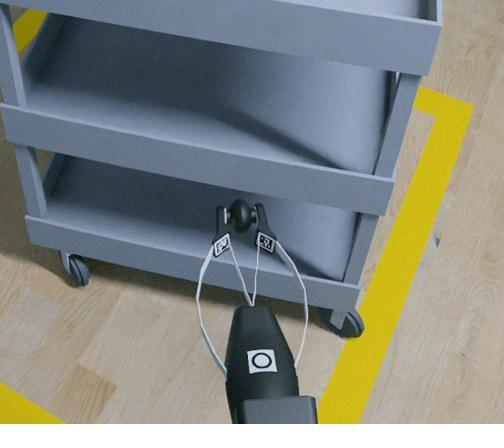

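Emit:
move(r2={"base":{"strafe_m":-0.56}}, blocking=false, cameras=[])

Emit:
wait(seconds=4, cameras=[])

Emit:
move(r2={"base":{"translate_m":0.07},"joints":{"arm_m":0.52}}, blocking=false, cameras=[])

Emit:
wait(seconds=3, cameras=["r2_head_camera"])

Scene clock: 724.97 s.
move: r2 moving
r1.base_odometry: x=-2.181 y=-1.268 heading=+1.574
r1.turned_by_wheels: +0.000
r1.turned_by_imu: -0.001
r1.base_tilt: forward=-1.6 right=+1.2
r1.lidar_m: 0.39 3.35 4.28 4.79 2.21 1.51 1.38 1.41 1.07 0.98 0.76 0.49
r1.base_status: not commanded
r1.joint_positions: lift_m=+0.820 arm_m=+0.000 wrist_yaw_rad=+0.220 wrist_pitch_rad=+0.002 wrist_roll_rad=+0.000 gripper_m=-0.037
r1.joint_status: not commanded
r1.measured_speeds: all 0
r1.motor_effort: lift_m=+23(23) arm_m=-7(7) wheel_0=+7(7) wheel_1=-2(2) wheel_2=+11(11)
r1.servo_current: wrist_yaw_rad=117(130) wrist_pitch_rad=39(52) wrist_roll_rad=52(65) gripper_m=59(65)
r1.contact_limits: translate_m 0.8
r1.hand_pose: x=+0.4716 y=-0.0225 z=+0.9972 quat_wxyz=(+0.994, +0.000, +0.001, +0.110) (m; r1's base frame)
r1.wrist_depth_mm: - - 248 235 230 223 217 / - - 249 236 231 224 217 / - - 250 236 231 224 218 / - - 251 165 233 224 218 / - - 250 171 233 225 219 / - - 182 170 233 226 220 / - 153 252 164 150 225 221
r2.base_odometry: x=-5.241 y=-0.816 heading=-2.304
r2.turned_by_wheels: +0.000
r2.turned_by_imu: +0.002
r2.base_tilt: forward=-0.6 right=+0.1
r2.lidar_m: 0.80 0.96 2.60 1.08 1.19 0.79 0.75 1.08 2.09 2.20 2.14 0.81
r2.base_status: strafe_m moving
r2.joint_positions: lift_m=+0.645 arm_m=+0.100 wrist_yaw_rad=-0.002 wrist_pitch_rad=+0.004 wrist_roll_rad=+0.002 gripper_m=-0.009
r2.joint_status: not commanded
r2.measured_speeds: translate_m=+0.000 strafe_m=-0.141 rotate_rad=+0.001 lift_m=+0.000 arm_m=+0.000 wrist_yaw_rad=+0.000 wrist_pitch_rad=+0.000 wrist_roll_rad=+0.000
r2.motor_effort: lift_m=+15(15) arm_m=-7(8) wheel_0=+10(12) wheel_1=-11(12) wheel_2=+0(4)
r2.servo_current: wrist_yaw_rad=59(59) wrist_pitch_rad=39(46) wrist_roll_rad=39(65) gripper_m=72(78)
r2.hand_pose: x=+0.5593 y=-0.0881 z=+0.8223 quat_wxyz=(+1.000, +0.001, +0.002, -0.001) (m; r2's base frame)
r2.wrist_depth_mm: - - - - - - - / - - - 569 609 - - / - - - 580 615 - - / - 597 549 504 462 430 - / - - - 484 459 427 - / - - 187 193 176 433 - / 1863 615 - - - - -
pictures: none
No camera images: "cameras" was empty.

Scene clock: 727.67 s.
earlier move: r2 done
r1.base_odometry: x=-2.181 y=-1.268 heading=+1.574
r1.turned_by_wheels: +0.000
r1.turned_by_imu: +0.000
r1.base_tilt: forward=-1.6 right=+1.2
r1.lidar_m: 0.39 3.38 4.28 4.78 2.24 1.51 1.38 1.42 1.04 0.98 0.75 0.51
r1.base_status: not commanded
r1.joint_positions: lift_m=+0.820 arm_m=+0.000 wrist_yaw_rad=+0.219 wrist_pitch_rad=+0.002 wrist_roll_rad=+0.000 gripper_m=-0.037
r1.joint_status: not commanded
r1.measured_speeds: all 0
r1.on_its_own: wrist_yaw_rad is at rest, and its servo_current (111 mA) is outside its rest range (0 to 104 mA)
r1.motor_effort: lift_m=+23(23) arm_m=-6(7) wheel_0=+7(7) wheel_1=-2(3) wheel_2=+11(11)
r1.servo_current: wrist_yaw_rad=111(130) wrist_pitch_rad=39(52) wrist_roll_rad=52(72) gripper_m=59(78)
r1.contact_limits: translate_m 0.8
r1.hand_pose: x=+0.4716 y=-0.0225 z=+0.9972 quat_wxyz=(+0.994, +0.000, +0.001, +0.110) (m; r1's base frame)
r1.wrist_depth_mm: - - 249 235 231 223 217 / - - 249 236 232 224 218 / - - 249 237 232 225 219 / - - 250 165 233 225 219 / - - 251 171 233 225 220 / - - 182 170 233 226 220 / - 153 251 164 151 224 220
r2.base_odometry: x=-5.630 y=-0.465 heading=-2.304
r2.turned_by_wheels: +0.000
r2.turned_by_imu: +0.001
r2.base_tilt: forward=-0.7 right=+0.0
r2.lidar_m: 0.82 0.81 3.07 1.61 4.54 0.98 1.06 1.50 1.64 1.74 1.85 1.79
r2.base_status: done
r2.joint_positions: lift_m=+0.645 arm_m=+0.100 wrist_yaw_rad=-0.002 wrist_pitch_rad=+0.004 wrist_roll_rad=+0.002 gripper_m=-0.009
r2.joint_status: not commanded
r2.measured_speeds: all 0
r2.motor_effort: lift_m=+15(15) arm_m=-7(8) wheel_0=+2(14) wheel_1=+0(12) wheel_2=+0(4)
r2.servo_current: wrist_yaw_rad=59(59) wrist_pitch_rad=46(52) wrist_roll_rad=52(65) gripper_m=78(85)
r2.hand_pose: x=+0.5593 y=-0.0881 z=+0.8223 quat_wxyz=(+1.000, +0.001, +0.002, -0.001) (m; r2's base frame)
r2.wrist_depth_mm: - - - - - - - / 597 - - - - - - / 603 723 - - - - - / 569 723 - - - - - / 452 - - - - - - / 462 - 186 193 176 - - / 459 - - - - - -
wait: 2.70 of 4 s (r2 has come to rest)
pictures: none
No camera images: "cameras" was empty.

Scene clock: 728.17 s.
move: r2 moving
r1.base_odometry: x=-2.181 y=-1.268 heading=+1.574
r1.turned_by_wheels: +0.000
r1.turned_by_imu: +0.000
r1.base_tilt: forward=-1.6 right=+1.2
r1.lidar_m: 0.39 3.40 4.29 4.79 2.21 1.47 1.38 1.42 1.07 0.97 0.76 0.51
r1.base_status: not commanded
r1.joint_positions: lift_m=+0.820 arm_m=+0.000 wrist_yaw_rad=+0.219 wrist_pitch_rad=+0.002 wrist_roll_rad=+0.000 gripper_m=-0.037
r1.joint_status: not commanded
r1.measured_speeds: all 0
r1.motor_effort: lift_m=+23(23) arm_m=-6(7) wheel_0=+7(7) wheel_1=-2(2) wheel_2=+11(11)
r1.servo_current: wrist_yaw_rad=124(124) wrist_pitch_rad=39(46) wrist_roll_rad=52(59) gripper_m=65(65)
r1.contact_limits: translate_m 0.8
r1.hand_pose: x=+0.4716 y=-0.0225 z=+0.9972 quat_wxyz=(+0.994, +0.000, +0.001, +0.110) (m; r1's base frame)
r1.wrist_depth_mm: - - 249 236 230 223 217 / - - 248 236 231 223 217 / - - 249 236 232 224 219 / - - 250 165 234 224 220 / - - 251 171 234 225 220 / - - 182 170 233 225 220 / - 153 252 164 151 224 220
r2.base_odometry: x=-5.651 y=-0.488 heading=-2.303
r2.turned_by_wheels: +0.000
r2.turned_by_imu: +0.000
r2.base_tilt: forward=-0.7 right=+0.1
r2.lidar_m: 0.79 0.76 3.06 1.61 4.52 0.99 1.09 1.54 1.63 1.73 1.84 1.76
r2.base_status: translate_m moving
r2.joint_positions: lift_m=+0.645 arm_m=+0.151 wrist_yaw_rad=-0.002 wrist_pitch_rad=+0.004 wrist_roll_rad=+0.002 gripper_m=-0.009
r2.joint_status: arm_m moving
r2.measured_speeds: translate_m=+0.121 strafe_m=+0.001 rotate_rad=+0.000 lift_m=+0.000 arm_m=+0.195 wrist_yaw_rad=+0.000 wrist_pitch_rad=+0.000 wrist_roll_rad=+0.000
r2.motor_effort: lift_m=+15(15) arm_m=+12(13) wheel_0=+6(12) wheel_1=+8(8) wheel_2=-12(13)
r2.servo_current: wrist_yaw_rad=46(46) wrist_pitch_rad=46(46) wrist_roll_rad=46(59) gripper_m=78(85)
r2.hand_pose: x=+0.6097 y=-0.0881 z=+0.8223 quat_wxyz=(+1.000, +0.001, +0.002, -0.001) (m; r2's base frame)
r2.wrist_depth_mm: - - - - - - - / 569 - - - - - - / 574 683 - - - - - / 554 691 - - - - - / - - - - - - - / 392 - 186 192 176 - - / 379 - - - - - -
pictures: none
No camera images: "cameras" was empty.

Scene clock: 730.00 s.
earlier move: r2 done
r1.base_odometry: x=-2.181 y=-1.268 heading=+1.574
r1.turned_by_wheels: +0.000
r1.turned_by_imu: +0.000
r1.base_tilt: forward=-1.5 right=+1.2
r1.lidar_m: 0.39 3.36 4.27 4.79 2.26 1.51 1.39 1.42 1.06 0.98 0.73 0.50
r1.base_status: not commanded
r1.joint_positions: lift_m=+0.820 arm_m=+0.000 wrist_yaw_rad=+0.219 wrist_pitch_rad=+0.002 wrist_roll_rad=+0.000 gripper_m=-0.037
r1.joint_status: not commanded
r1.measured_speeds: all 0
r1.on_its_own: wrist_yaw_rad is at rest, and its servo_current (130 mA) is outside its rest range (0 to 104 mA)
r1.motor_effort: lift_m=+23(23) arm_m=-6(7) wheel_0=+6(8) wheel_1=-2(3) wheel_2=+11(11)
r1.servo_current: wrist_yaw_rad=130(137) wrist_pitch_rad=33(46) wrist_roll_rad=39(72) gripper_m=65(72)
r1.contact_limits: translate_m 0.8
r1.hand_pose: x=+0.4716 y=-0.0225 z=+0.9972 quat_wxyz=(+0.994, +0.000, +0.001, +0.110) (m; r1's base frame)
r1.wrist_depth_mm: - - 249 235 229 223 217 / - - 249 236 232 224 219 / - - 249 237 232 224 218 / - - 250 165 233 225 219 / - - 251 171 233 224 220 / - - 182 170 234 225 220 / - 152 252 164 151 224 221
r2.base_odometry: x=-5.677 y=-0.517 heading=-2.304
r2.turned_by_wheels: +0.000
r2.turned_by_imu: +0.000
r2.base_tilt: forward=-0.7 right=+0.0
r2.lidar_m: 0.78 0.73 3.03 1.62 4.54 1.04 1.10 1.56 1.66 1.77 1.80 1.74
r2.base_status: done
r2.joint_positions: lift_m=+0.645 arm_m=+0.520 wrist_yaw_rad=-0.002 wrist_pitch_rad=+0.004 wrist_roll_rad=+0.002 gripper_m=-0.009
r2.joint_status: all done
r2.measured_speeds: all 0
r2.motor_effort: lift_m=+15(15) arm_m=+8(13) wheel_0=+1(12) wheel_1=+3(8) wheel_2=-4(13)
r2.servo_current: wrist_yaw_rad=39(59) wrist_pitch_rad=46(52) wrist_roll_rad=52(59) gripper_m=78(85)
r2.hand_pose: x=+0.9789 y=-0.0881 z=+0.8223 quat_wxyz=(+1.000, +0.001, +0.002, -0.001) (m; r2's base frame)
r2.wrist_depth_mm: - - - - - - - / - - - - - - - / - - - - - - - / - 387 - - - - - / - - - - - - - / - - 181 193 176 - - / 1756 1618 - - - - -
wait: 1.83 of 3 s (r2 has come to rest)
pictures: r2_head_camera
Images, in order (width x height): r2_head_camera 420x560.

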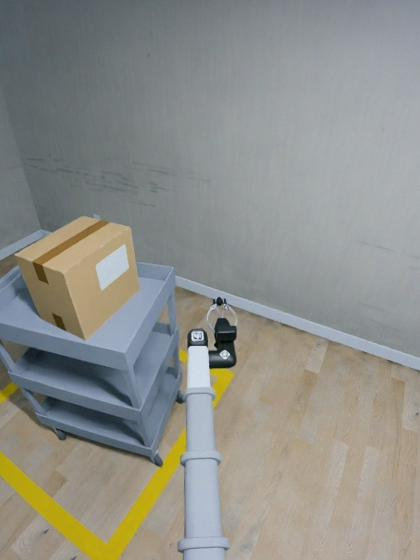

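Emit:
move(blocking=false, cameras=["r2_head_camera"], r2={"base":{"strafe_m":0.27},"pace":"slow","contact_limits":{"strafe_m":0.8}})

Emit:
wait(seconds=4, cameras=["r2_head_camera"])

Scene clock: 745.70 s.
move: r2 moving
r1.base_odometry: x=-2.181 y=-1.268 heading=+1.574
r1.turned_by_wheels: +0.000
r1.turned_by_imu: -0.001
r1.base_tilt: forward=-1.6 right=+1.3
r1.lidar_m: 0.39 3.38 4.26 4.80 2.22 1.49 1.38 1.41 1.06 0.96 0.75 0.49
r1.base_status: not commanded
r1.joint_positions: lift_m=+0.820 arm_m=+0.000 wrist_yaw_rad=+0.219 wrist_pitch_rad=+0.002 wrist_roll_rad=+0.000 gripper_m=-0.037
r1.joint_status: not commanded
r1.measured_speeds: all 0
r1.motor_effort: lift_m=+23(23) arm_m=-6(7) wheel_0=+7(7) wheel_1=-2(2) wheel_2=+11(11)
r1.servo_current: wrist_yaw_rad=104(143) wrist_pitch_rad=46(46) wrist_roll_rad=46(59) gripper_m=65(72)
r1.contact_limits: translate_m 0.8
r1.hand_pose: x=+0.4716 y=-0.0225 z=+0.9972 quat_wxyz=(+0.994, +0.000, +0.001, +0.110) (m; r1's base frame)
r1.wrist_depth_mm: - - 247 236 232 223 218 / - - 248 236 231 222 218 / - - 250 237 233 224 219 / - - 250 165 232 224 219 / - - 251 171 233 225 220 / - - 182 170 233 226 220 / - 152 252 164 150 225 221
r2.base_odometry: x=-5.667 y=-0.527 heading=-2.304
r2.turned_by_wheels: +0.000
r2.turned_by_imu: +0.002
r2.base_tilt: forward=-0.7 right=+0.1
r2.lidar_m: 0.75 0.74 3.04 1.60 4.51 1.05 1.10 1.57 1.67 1.77 1.82 1.74
r2.base_status: strafe_m moving
r2.joint_positions: lift_m=+0.645 arm_m=+0.520 wrist_yaw_rad=-0.002 wrist_pitch_rad=+0.004 wrist_roll_rad=+0.002 gripper_m=-0.009
r2.joint_status: not commanded
r2.measured_speeds: translate_m=+0.000 strafe_m=+0.056 rotate_rad=+0.000 lift_m=+0.000 arm_m=+0.000 wrist_yaw_rad=+0.000 wrist_pitch_rad=+0.000 wrist_roll_rad=+0.000
r2.motor_effort: lift_m=+15(15) arm_m=+7(8) wheel_0=-6(10) wheel_1=+7(9) wheel_2=+0(3)
r2.servo_current: wrist_yaw_rad=39(52) wrist_pitch_rad=39(46) wrist_roll_rad=46(59) gripper_m=78(85)
r2.contact_limits: strafe_m 0.8
r2.hand_pose: x=+0.9789 y=-0.0881 z=+0.8223 quat_wxyz=(+1.000, +0.001, +0.002, -0.001) (m; r2's base frame)
r2.wrist_depth_mm: - - - - - - - / - - - - - - - / - - - - - - - / - 392 - - - - - / - - - - - - - / - - 181 193 176 - - / 1808 1618 - - - - -
pictures: r2_head_camera
Images, in order (width x height): r2_head_camera 420x560.

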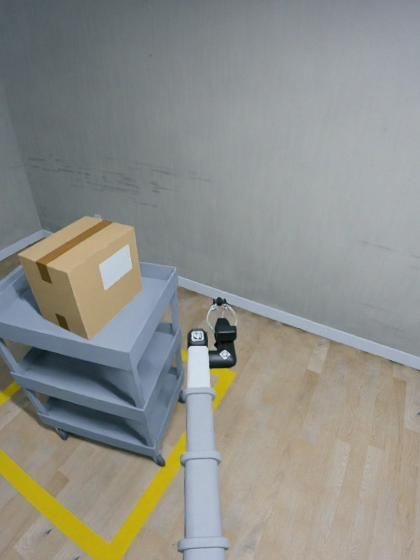

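Scene clock: 749.03 s.
earlier move: r2 done
r1.base_odometry: x=-2.181 y=-1.268 heading=+1.574
r1.turned_by_wheels: +0.000
r1.turned_by_imu: +0.000
r1.base_tilt: forward=-1.6 right=+1.3
r1.lidar_m: 0.39 3.37 4.28 4.78 2.23 1.48 1.38 1.38 1.07 0.98 0.74 0.50
r1.base_status: not commanded
r1.joint_positions: lift_m=+0.820 arm_m=+0.000 wrist_yaw_rad=+0.219 wrist_pitch_rad=+0.002 wrist_roll_rad=+0.000 gripper_m=-0.037
r1.joint_status: not commanded
r1.measured_speeds: all 0
r1.motor_effort: lift_m=+23(23) arm_m=-6(7) wheel_0=+6(8) wheel_1=-2(3) wheel_2=+11(11)
r1.servo_current: wrist_yaw_rad=98(143) wrist_pitch_rad=46(52) wrist_roll_rad=39(65) gripper_m=72(72)
r1.contact_limits: translate_m 0.8
r1.hand_pose: x=+0.4716 y=-0.0225 z=+0.9972 quat_wxyz=(+0.994, +0.000, +0.001, +0.110) (m; r1's base frame)
r1.wrist_depth_mm: - - 248 235 230 224 216 / - - 249 236 231 223 217 / - - 249 237 232 224 219 / - - 250 165 233 226 220 / - - 251 171 234 225 219 / - - 182 170 233 226 220 / - 153 250 164 150 224 221
r2.base_odometry: x=-5.477 y=-0.698 heading=-2.305
r2.turned_by_wheels: -0.001
r2.turned_by_imu: -0.003
r2.base_tilt: forward=-0.7 right=+0.1
r2.lidar_m: 0.72 0.82 2.83 1.35 1.43 0.91 0.97 1.34 1.91 2.00 1.95 1.88
r2.base_status: done
r2.joint_positions: lift_m=+0.645 arm_m=+0.520 wrist_yaw_rad=-0.005 wrist_pitch_rad=+0.004 wrist_roll_rad=+0.002 gripper_m=-0.009
r2.joint_status: not commanded
r2.measured_speeds: all 0
r2.motor_effort: lift_m=+15(15) arm_m=+7(8) wheel_0=-7(21) wheel_1=+2(10) wheel_2=-7(11)
r2.servo_current: wrist_yaw_rad=59(65) wrist_pitch_rad=46(52) wrist_roll_rad=59(59) gripper_m=78(85)
r2.contact_limits: strafe_m 0.8
r2.hand_pose: x=+0.9787 y=-0.0888 z=+0.8223 quat_wxyz=(+1.000, +0.001, +0.002, -0.002) (m; r2's base frame)
r2.wrist_depth_mm: 248 293 345 - - - - / 244 296 347 - - - - / 251 297 347 - - - - / 245 287 349 - - - - / 108 135 167 214 - - - / 112 134 179 193 168 - - / 107 123 158 - - - -
wait: 3.33 of 4 s (r2 has come to rest)
pictures: r2_head_camera
Images, in order (width x height): r2_head_camera 420x560.

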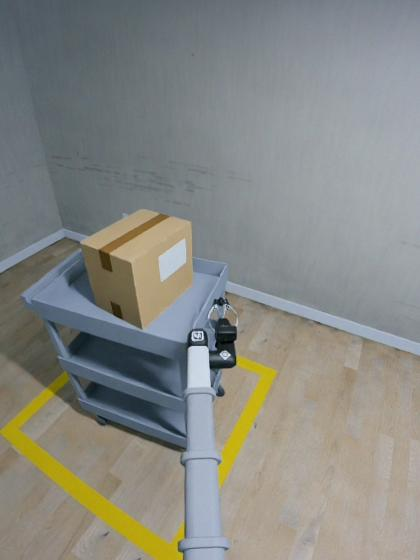

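Emit:
move(blocking=false, cameras=[], r2={"base":{"strafe_m":-0.4}})

Emit:
wait(seconds=4, cameras=["r2_head_camera"])

Emit:
zoom_image(camera="r2_head_camera", region=[0, 320, 260, 560])

Scene clock: 755.90 s.
move: r2 moving
r1: as last shown
r1.base_tilt: forward=-1.5 right=+1.2
r1.lidar_m: 0.39 3.39 4.27 4.78 2.26 1.51 1.38 1.41 1.07 0.97 0.73 0.49
r1.motor_effort: lift_m=+23(23) arm_m=-6(7) wheel_0=+7(7) wheel_1=-2(3) wheel_2=+11(11)
r1.servo_current: wrist_yaw_rad=124(143) wrist_pitch_rad=46(46) wrist_roll_rad=65(65) gripper_m=72(72)
r1.contact_limits: translate_m 0.8
r1.wrist_depth_mm: - - 248 236 231 223 218 / - - 248 236 231 224 218 / - - 250 236 231 224 218 / - - 250 164 232 225 220 / - - 251 171 233 225 220 / - - 182 170 232 226 220 / - 153 252 164 150 224 221
r2.base_odometry: x=-5.503 y=-0.673 heading=-2.305
r2.turned_by_wheels: +0.000
r2.turned_by_imu: +0.001
r2.base_tilt: forward=-0.7 right=+0.1
r2.lidar_m: 0.70 0.81 2.86 1.37 1.51 0.93 1.00 1.35 1.87 1.97 1.95 1.86
r2.base_status: strafe_m moving
r2.joint_positions: lift_m=+0.645 arm_m=+0.520 wrist_yaw_rad=-0.003 wrist_pitch_rad=+0.004 wrist_roll_rad=+0.002 gripper_m=-0.009
r2.joint_status: not commanded
r2.measured_speeds: translate_m=+0.001 strafe_m=-0.140 rotate_rad=-0.006 lift_m=+0.000 arm_m=+0.000 wrist_yaw_rad=+0.001 wrist_pitch_rad=+0.000 wrist_roll_rad=+0.000
r2.motor_effort: lift_m=+15(15) arm_m=+7(7) wheel_0=+6(12) wheel_1=-11(12) wheel_2=+0(5)
r2.servo_current: wrist_yaw_rad=52(65) wrist_pitch_rad=39(46) wrist_roll_rad=52(65) gripper_m=72(78)
r2.hand_pose: x=+0.9789 y=-0.0882 z=+0.8223 quat_wxyz=(+1.000, +0.001, +0.002, -0.001) (m; r2's base frame)
r2.wrist_depth_mm: 267 315 - - - - - / 270 319 - - - - - / 270 319 - - - - - / 265 310 - - - - - / 129 160 - 216 - - - / 133 159 181 193 176 - - / 138 146 - - - - -
pictures: none
No camera images: "cameras" was empty.

Scene clock: 758.07 s.
earlier move: r2 done
r1.base_odometry: x=-2.181 y=-1.268 heading=+1.574
r1.turned_by_wheels: +0.000
r1.turned_by_imu: +0.000
r1.base_tilt: forward=-1.6 right=+1.2
r1.lidar_m: 0.39 3.38 4.30 4.79 2.24 1.51 1.37 1.42 1.06 0.98 0.73 0.51
r1.base_status: not commanded
r1.joint_positions: lift_m=+0.820 arm_m=+0.000 wrist_yaw_rad=+0.219 wrist_pitch_rad=+0.002 wrist_roll_rad=+0.000 gripper_m=-0.037
r1.joint_status: not commanded
r1.measured_speeds: all 0
r1.on_its_own: wrist_yaw_rad is at rest, and its servo_current (117 mA) is outside its rest range (0 to 104 mA)
r1.motor_effort: lift_m=+23(23) arm_m=-6(7) wheel_0=+7(8) wheel_1=-2(3) wheel_2=+11(11)
r1.servo_current: wrist_yaw_rad=117(143) wrist_pitch_rad=46(52) wrist_roll_rad=39(65) gripper_m=65(72)
r1.contact_limits: translate_m 0.8
r1.hand_pose: x=+0.4716 y=-0.0225 z=+0.9972 quat_wxyz=(+0.994, +0.000, +0.001, +0.110) (m; r1's base frame)
r1.wrist_depth_mm: - - 248 235 231 224 216 / - - 249 236 232 223 218 / - - 249 236 232 225 219 / - - 250 165 232 224 218 / - - 251 171 233 225 220 / - - 182 170 234 225 220 / - 153 252 164 151 224 221
r2.base_odometry: x=-5.774 y=-0.430 heading=-2.305
r2.turned_by_wheels: +0.000
r2.turned_by_imu: +0.000
r2.base_tilt: forward=-0.6 right=+0.0
r2.lidar_m: 1.10 0.84 1.32 1.73 1.16 1.10 1.18 1.62 1.55 1.66 1.70 1.68
r2.base_status: done
r2.joint_positions: lift_m=+0.645 arm_m=+0.520 wrist_yaw_rad=-0.003 wrist_pitch_rad=+0.004 wrist_roll_rad=+0.002 gripper_m=-0.009
r2.joint_status: not commanded
r2.measured_speeds: all 0
r2.motor_effort: lift_m=+15(15) arm_m=+7(7) wheel_0=+3(14) wheel_1=-2(12) wheel_2=+0(5)
r2.servo_current: wrist_yaw_rad=46(65) wrist_pitch_rad=39(52) wrist_roll_rad=46(65) gripper_m=78(85)
r2.hand_pose: x=+0.9789 y=-0.0882 z=+0.8223 quat_wxyz=(+1.000, +0.001, +0.002, -0.001) (m; r2's base frame)
r2.wrist_depth_mm: - - - - - - - / - - - - - - - / - - - - - - - / - - - - - - - / - - - - - - - / - - 181 193 177 - - / 1808 1661 - - - - -
wait: 2.17 of 4 s (r2 has come to rest)
pictures: r2_head_camera
Images, in order (width x height): r2_head_camera 420x560.

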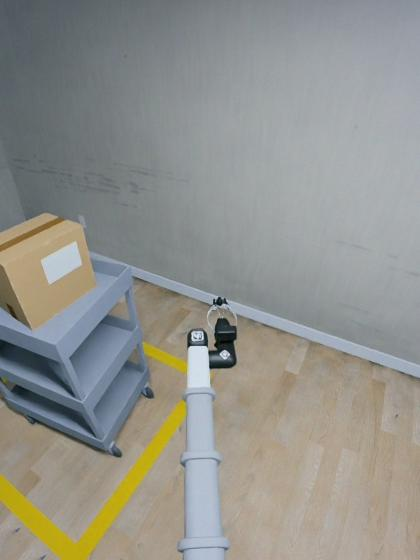

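Scaled by 1.938 from the camera's 420x560 image, which has a finer 1200x1600 frame.

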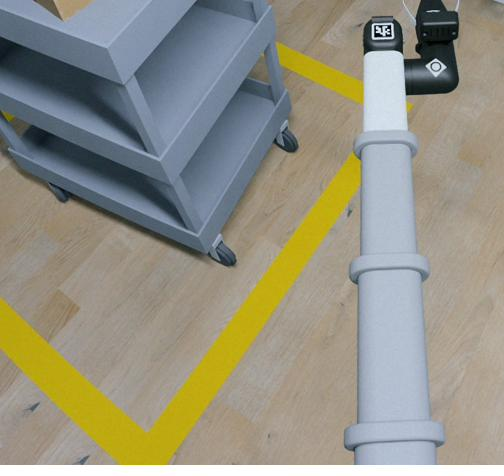

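Emit:
move(blocking=false, cameras=["r1_head_camera"], r1={"base":{"translate_m":-0.4},"pace":"slow"}, r2={"joints":{"arm_m":0.1}})

Emit:
wait(seconds=2, cameras=["r1_head_camera"])

Emit:
move(blocking=false, cameras=[], r2={"base":{"strafe_m":0.65}})

Emit:
wait(seconds=3, cameras=["r1_head_camera", "r2_head_camera"])

Scene clock: 766.70 s.
move: r1 moving; r2 moving
r1.base_odometry: x=-2.181 y=-1.280 heading=+1.574
r1.turned_by_wheels: +0.001
r1.turned_by_imu: +0.001
r1.base_tilt: forward=-1.6 right=+1.3
r1.lidar_m: 0.38 3.41 4.31 4.77 2.22 1.50 1.36 1.38 1.08 0.97 0.80 0.50
r1.base_status: translate_m moving
r1.joint_positions: lift_m=+0.820 arm_m=+0.000 wrist_yaw_rad=+0.219 wrist_pitch_rad=+0.002 wrist_roll_rad=+0.000 gripper_m=-0.037
r1.joint_status: not commanded
r1.measured_speeds: translate_m=-0.050 strafe_m=+0.000 rotate_rad=-0.002 lift_m=+0.000 arm_m=+0.000 wrist_yaw_rad=+0.000 wrist_pitch_rad=+0.000 wrist_roll_rad=+0.000
r1.motor_effort: lift_m=+23(23) arm_m=-6(7) wheel_0=+3(5) wheel_1=-6(6) wheel_2=+16(17)
r1.servo_current: wrist_yaw_rad=117(130) wrist_pitch_rad=33(52) wrist_roll_rad=39(59) gripper_m=65(65)
r1.hand_pose: x=+0.4716 y=-0.0225 z=+0.9972 quat_wxyz=(+0.994, +0.000, +0.001, +0.110) (m; r1's base frame)
r1.wrist_depth_mm: - - 247 236 231 225 219 / - - 249 174 233 226 219 / - - 250 172 233 226 221 / - - 251 163 234 227 221 / - - 250 168 235 228 221 / - - 182 168 233 227 223 / - 151 252 163 154 227 223
r2.base_odometry: x=-5.774 y=-0.430 heading=-2.305
r2.turned_by_wheels: +0.000
r2.turned_by_imu: +0.001
r2.base_tilt: forward=-0.6 right=+0.1
r2.lidar_m: 1.14 0.84 1.26 1.71 1.15 1.12 1.19 1.63 1.55 1.66 1.73 1.66
r2.base_status: not commanded
r2.joint_positions: lift_m=+0.645 arm_m=+0.469 wrist_yaw_rad=-0.003 wrist_pitch_rad=+0.004 wrist_roll_rad=+0.002 gripper_m=-0.009
r2.joint_status: arm_m moving
r2.measured_speeds: translate_m=+0.000 strafe_m=+0.000 rotate_rad=+0.000 lift_m=+0.000 arm_m=-0.195 wrist_yaw_rad=+0.000 wrist_pitch_rad=+0.000 wrist_roll_rad=+0.000
r2.motor_effort: lift_m=+15(15) arm_m=-8(11) wheel_0=+2(3) wheel_1=-2(2) wheel_2=-1(1)
r2.servo_current: wrist_yaw_rad=52(59) wrist_pitch_rad=39(52) wrist_roll_rad=46(52) gripper_m=78(85)
r2.hand_pose: x=+0.9284 y=-0.0882 z=+0.8223 quat_wxyz=(+1.000, +0.001, +0.002, -0.001) (m; r2's base frame)
r2.wrist_depth_mm: - - - - - - - / - - - - - - - / - - - - - - - / - - - - - - - / - - - - - - - / - - 181 193 176 - - / 1808 1618 - - - - -
pictures: r1_head_camera
Images, in order (width x height): r1_head_camera 420x560.

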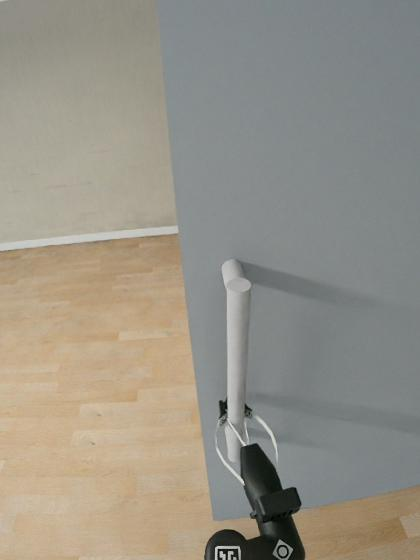

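Scene clock: 768.53 s.
earlier move: r1 moving; r2 done
r1.base_odometry: x=-2.180 y=-1.451 heading=+1.572
r1.turned_by_wheels: -0.002
r1.turned_by_imu: -0.002
r1.base_tilt: forward=-1.5 right=+1.3
r1.lidar_m: 0.39 3.57 4.49 4.79 1.94 1.29 1.18 1.21 1.08 0.99 0.97 0.52
r1.base_status: translate_m moving
r1.joint_positions: lift_m=+0.820 arm_m=+0.000 wrist_yaw_rad=+0.197 wrist_pitch_rad=+0.002 wrist_roll_rad=+0.000 gripper_m=-0.037
r1.joint_status: not commanded
r1.measured_speeds: translate_m=-0.101 strafe_m=-0.001 rotate_rad=-0.004 lift_m=+0.000 arm_m=+0.000 wrist_yaw_rad=-0.015 wrist_pitch_rad=+0.000 wrist_roll_rad=+0.000
r1.motor_effort: lift_m=+23(23) arm_m=-6(7) wheel_0=-15(15) wheel_1=-8(10) wheel_2=+8(17)
r1.servo_current: wrist_yaw_rad=26(137) wrist_pitch_rad=39(52) wrist_roll_rad=39(65) gripper_m=65(72)
r1.hand_pose: x=+0.4711 y=-0.0292 z=+0.9972 quat_wxyz=(+0.995, +0.000, +0.001, +0.098) (m; r1's base frame)
r1.wrist_depth_mm: - - 234 163 249 259 265 / - - 235 163 251 258 265 / - - 236 166 252 259 267 / - - 235 163 250 258 266 / - - 237 168 251 259 268 / - - 235 164 182 260 270 / - - 179 162 252 142 270
r2.base_odometry: x=-5.774 y=-0.430 heading=-2.305
r2.turned_by_wheels: +0.000
r2.turned_by_imu: +0.000
r2.base_tilt: forward=-0.7 right=+0.1
r2.lidar_m: 1.14 0.84 1.28 1.73 1.18 1.10 1.19 1.61 1.55 1.64 1.73 1.68
r2.base_status: not commanded
r2.joint_positions: lift_m=+0.645 arm_m=+0.100 wrist_yaw_rad=-0.003 wrist_pitch_rad=+0.004 wrist_roll_rad=+0.002 gripper_m=-0.009
r2.joint_status: all done
r2.measured_speeds: all 0
r2.motor_effort: lift_m=+15(15) arm_m=-7(14) wheel_0=+2(3) wheel_1=-2(2) wheel_2=-1(1)
r2.servo_current: wrist_yaw_rad=52(59) wrist_pitch_rad=46(52) wrist_roll_rad=52(59) gripper_m=72(85)
r2.hand_pose: x=+0.5593 y=-0.0882 z=+0.8223 quat_wxyz=(+1.000, +0.001, +0.002, -0.001) (m; r2's base frame)
r2.wrist_depth_mm: - - - - - - - / - - - - - - - / 723 - - - - - - / 732 - - - - - - / - - - - - - - / - - 186 192 177 - - / - 139 - - - - -
wait: 1.83 of 2 s (r2 has come to rest)
pictures: r1_head_camera
Images, in order (width x height): r1_head_camera 420x560.

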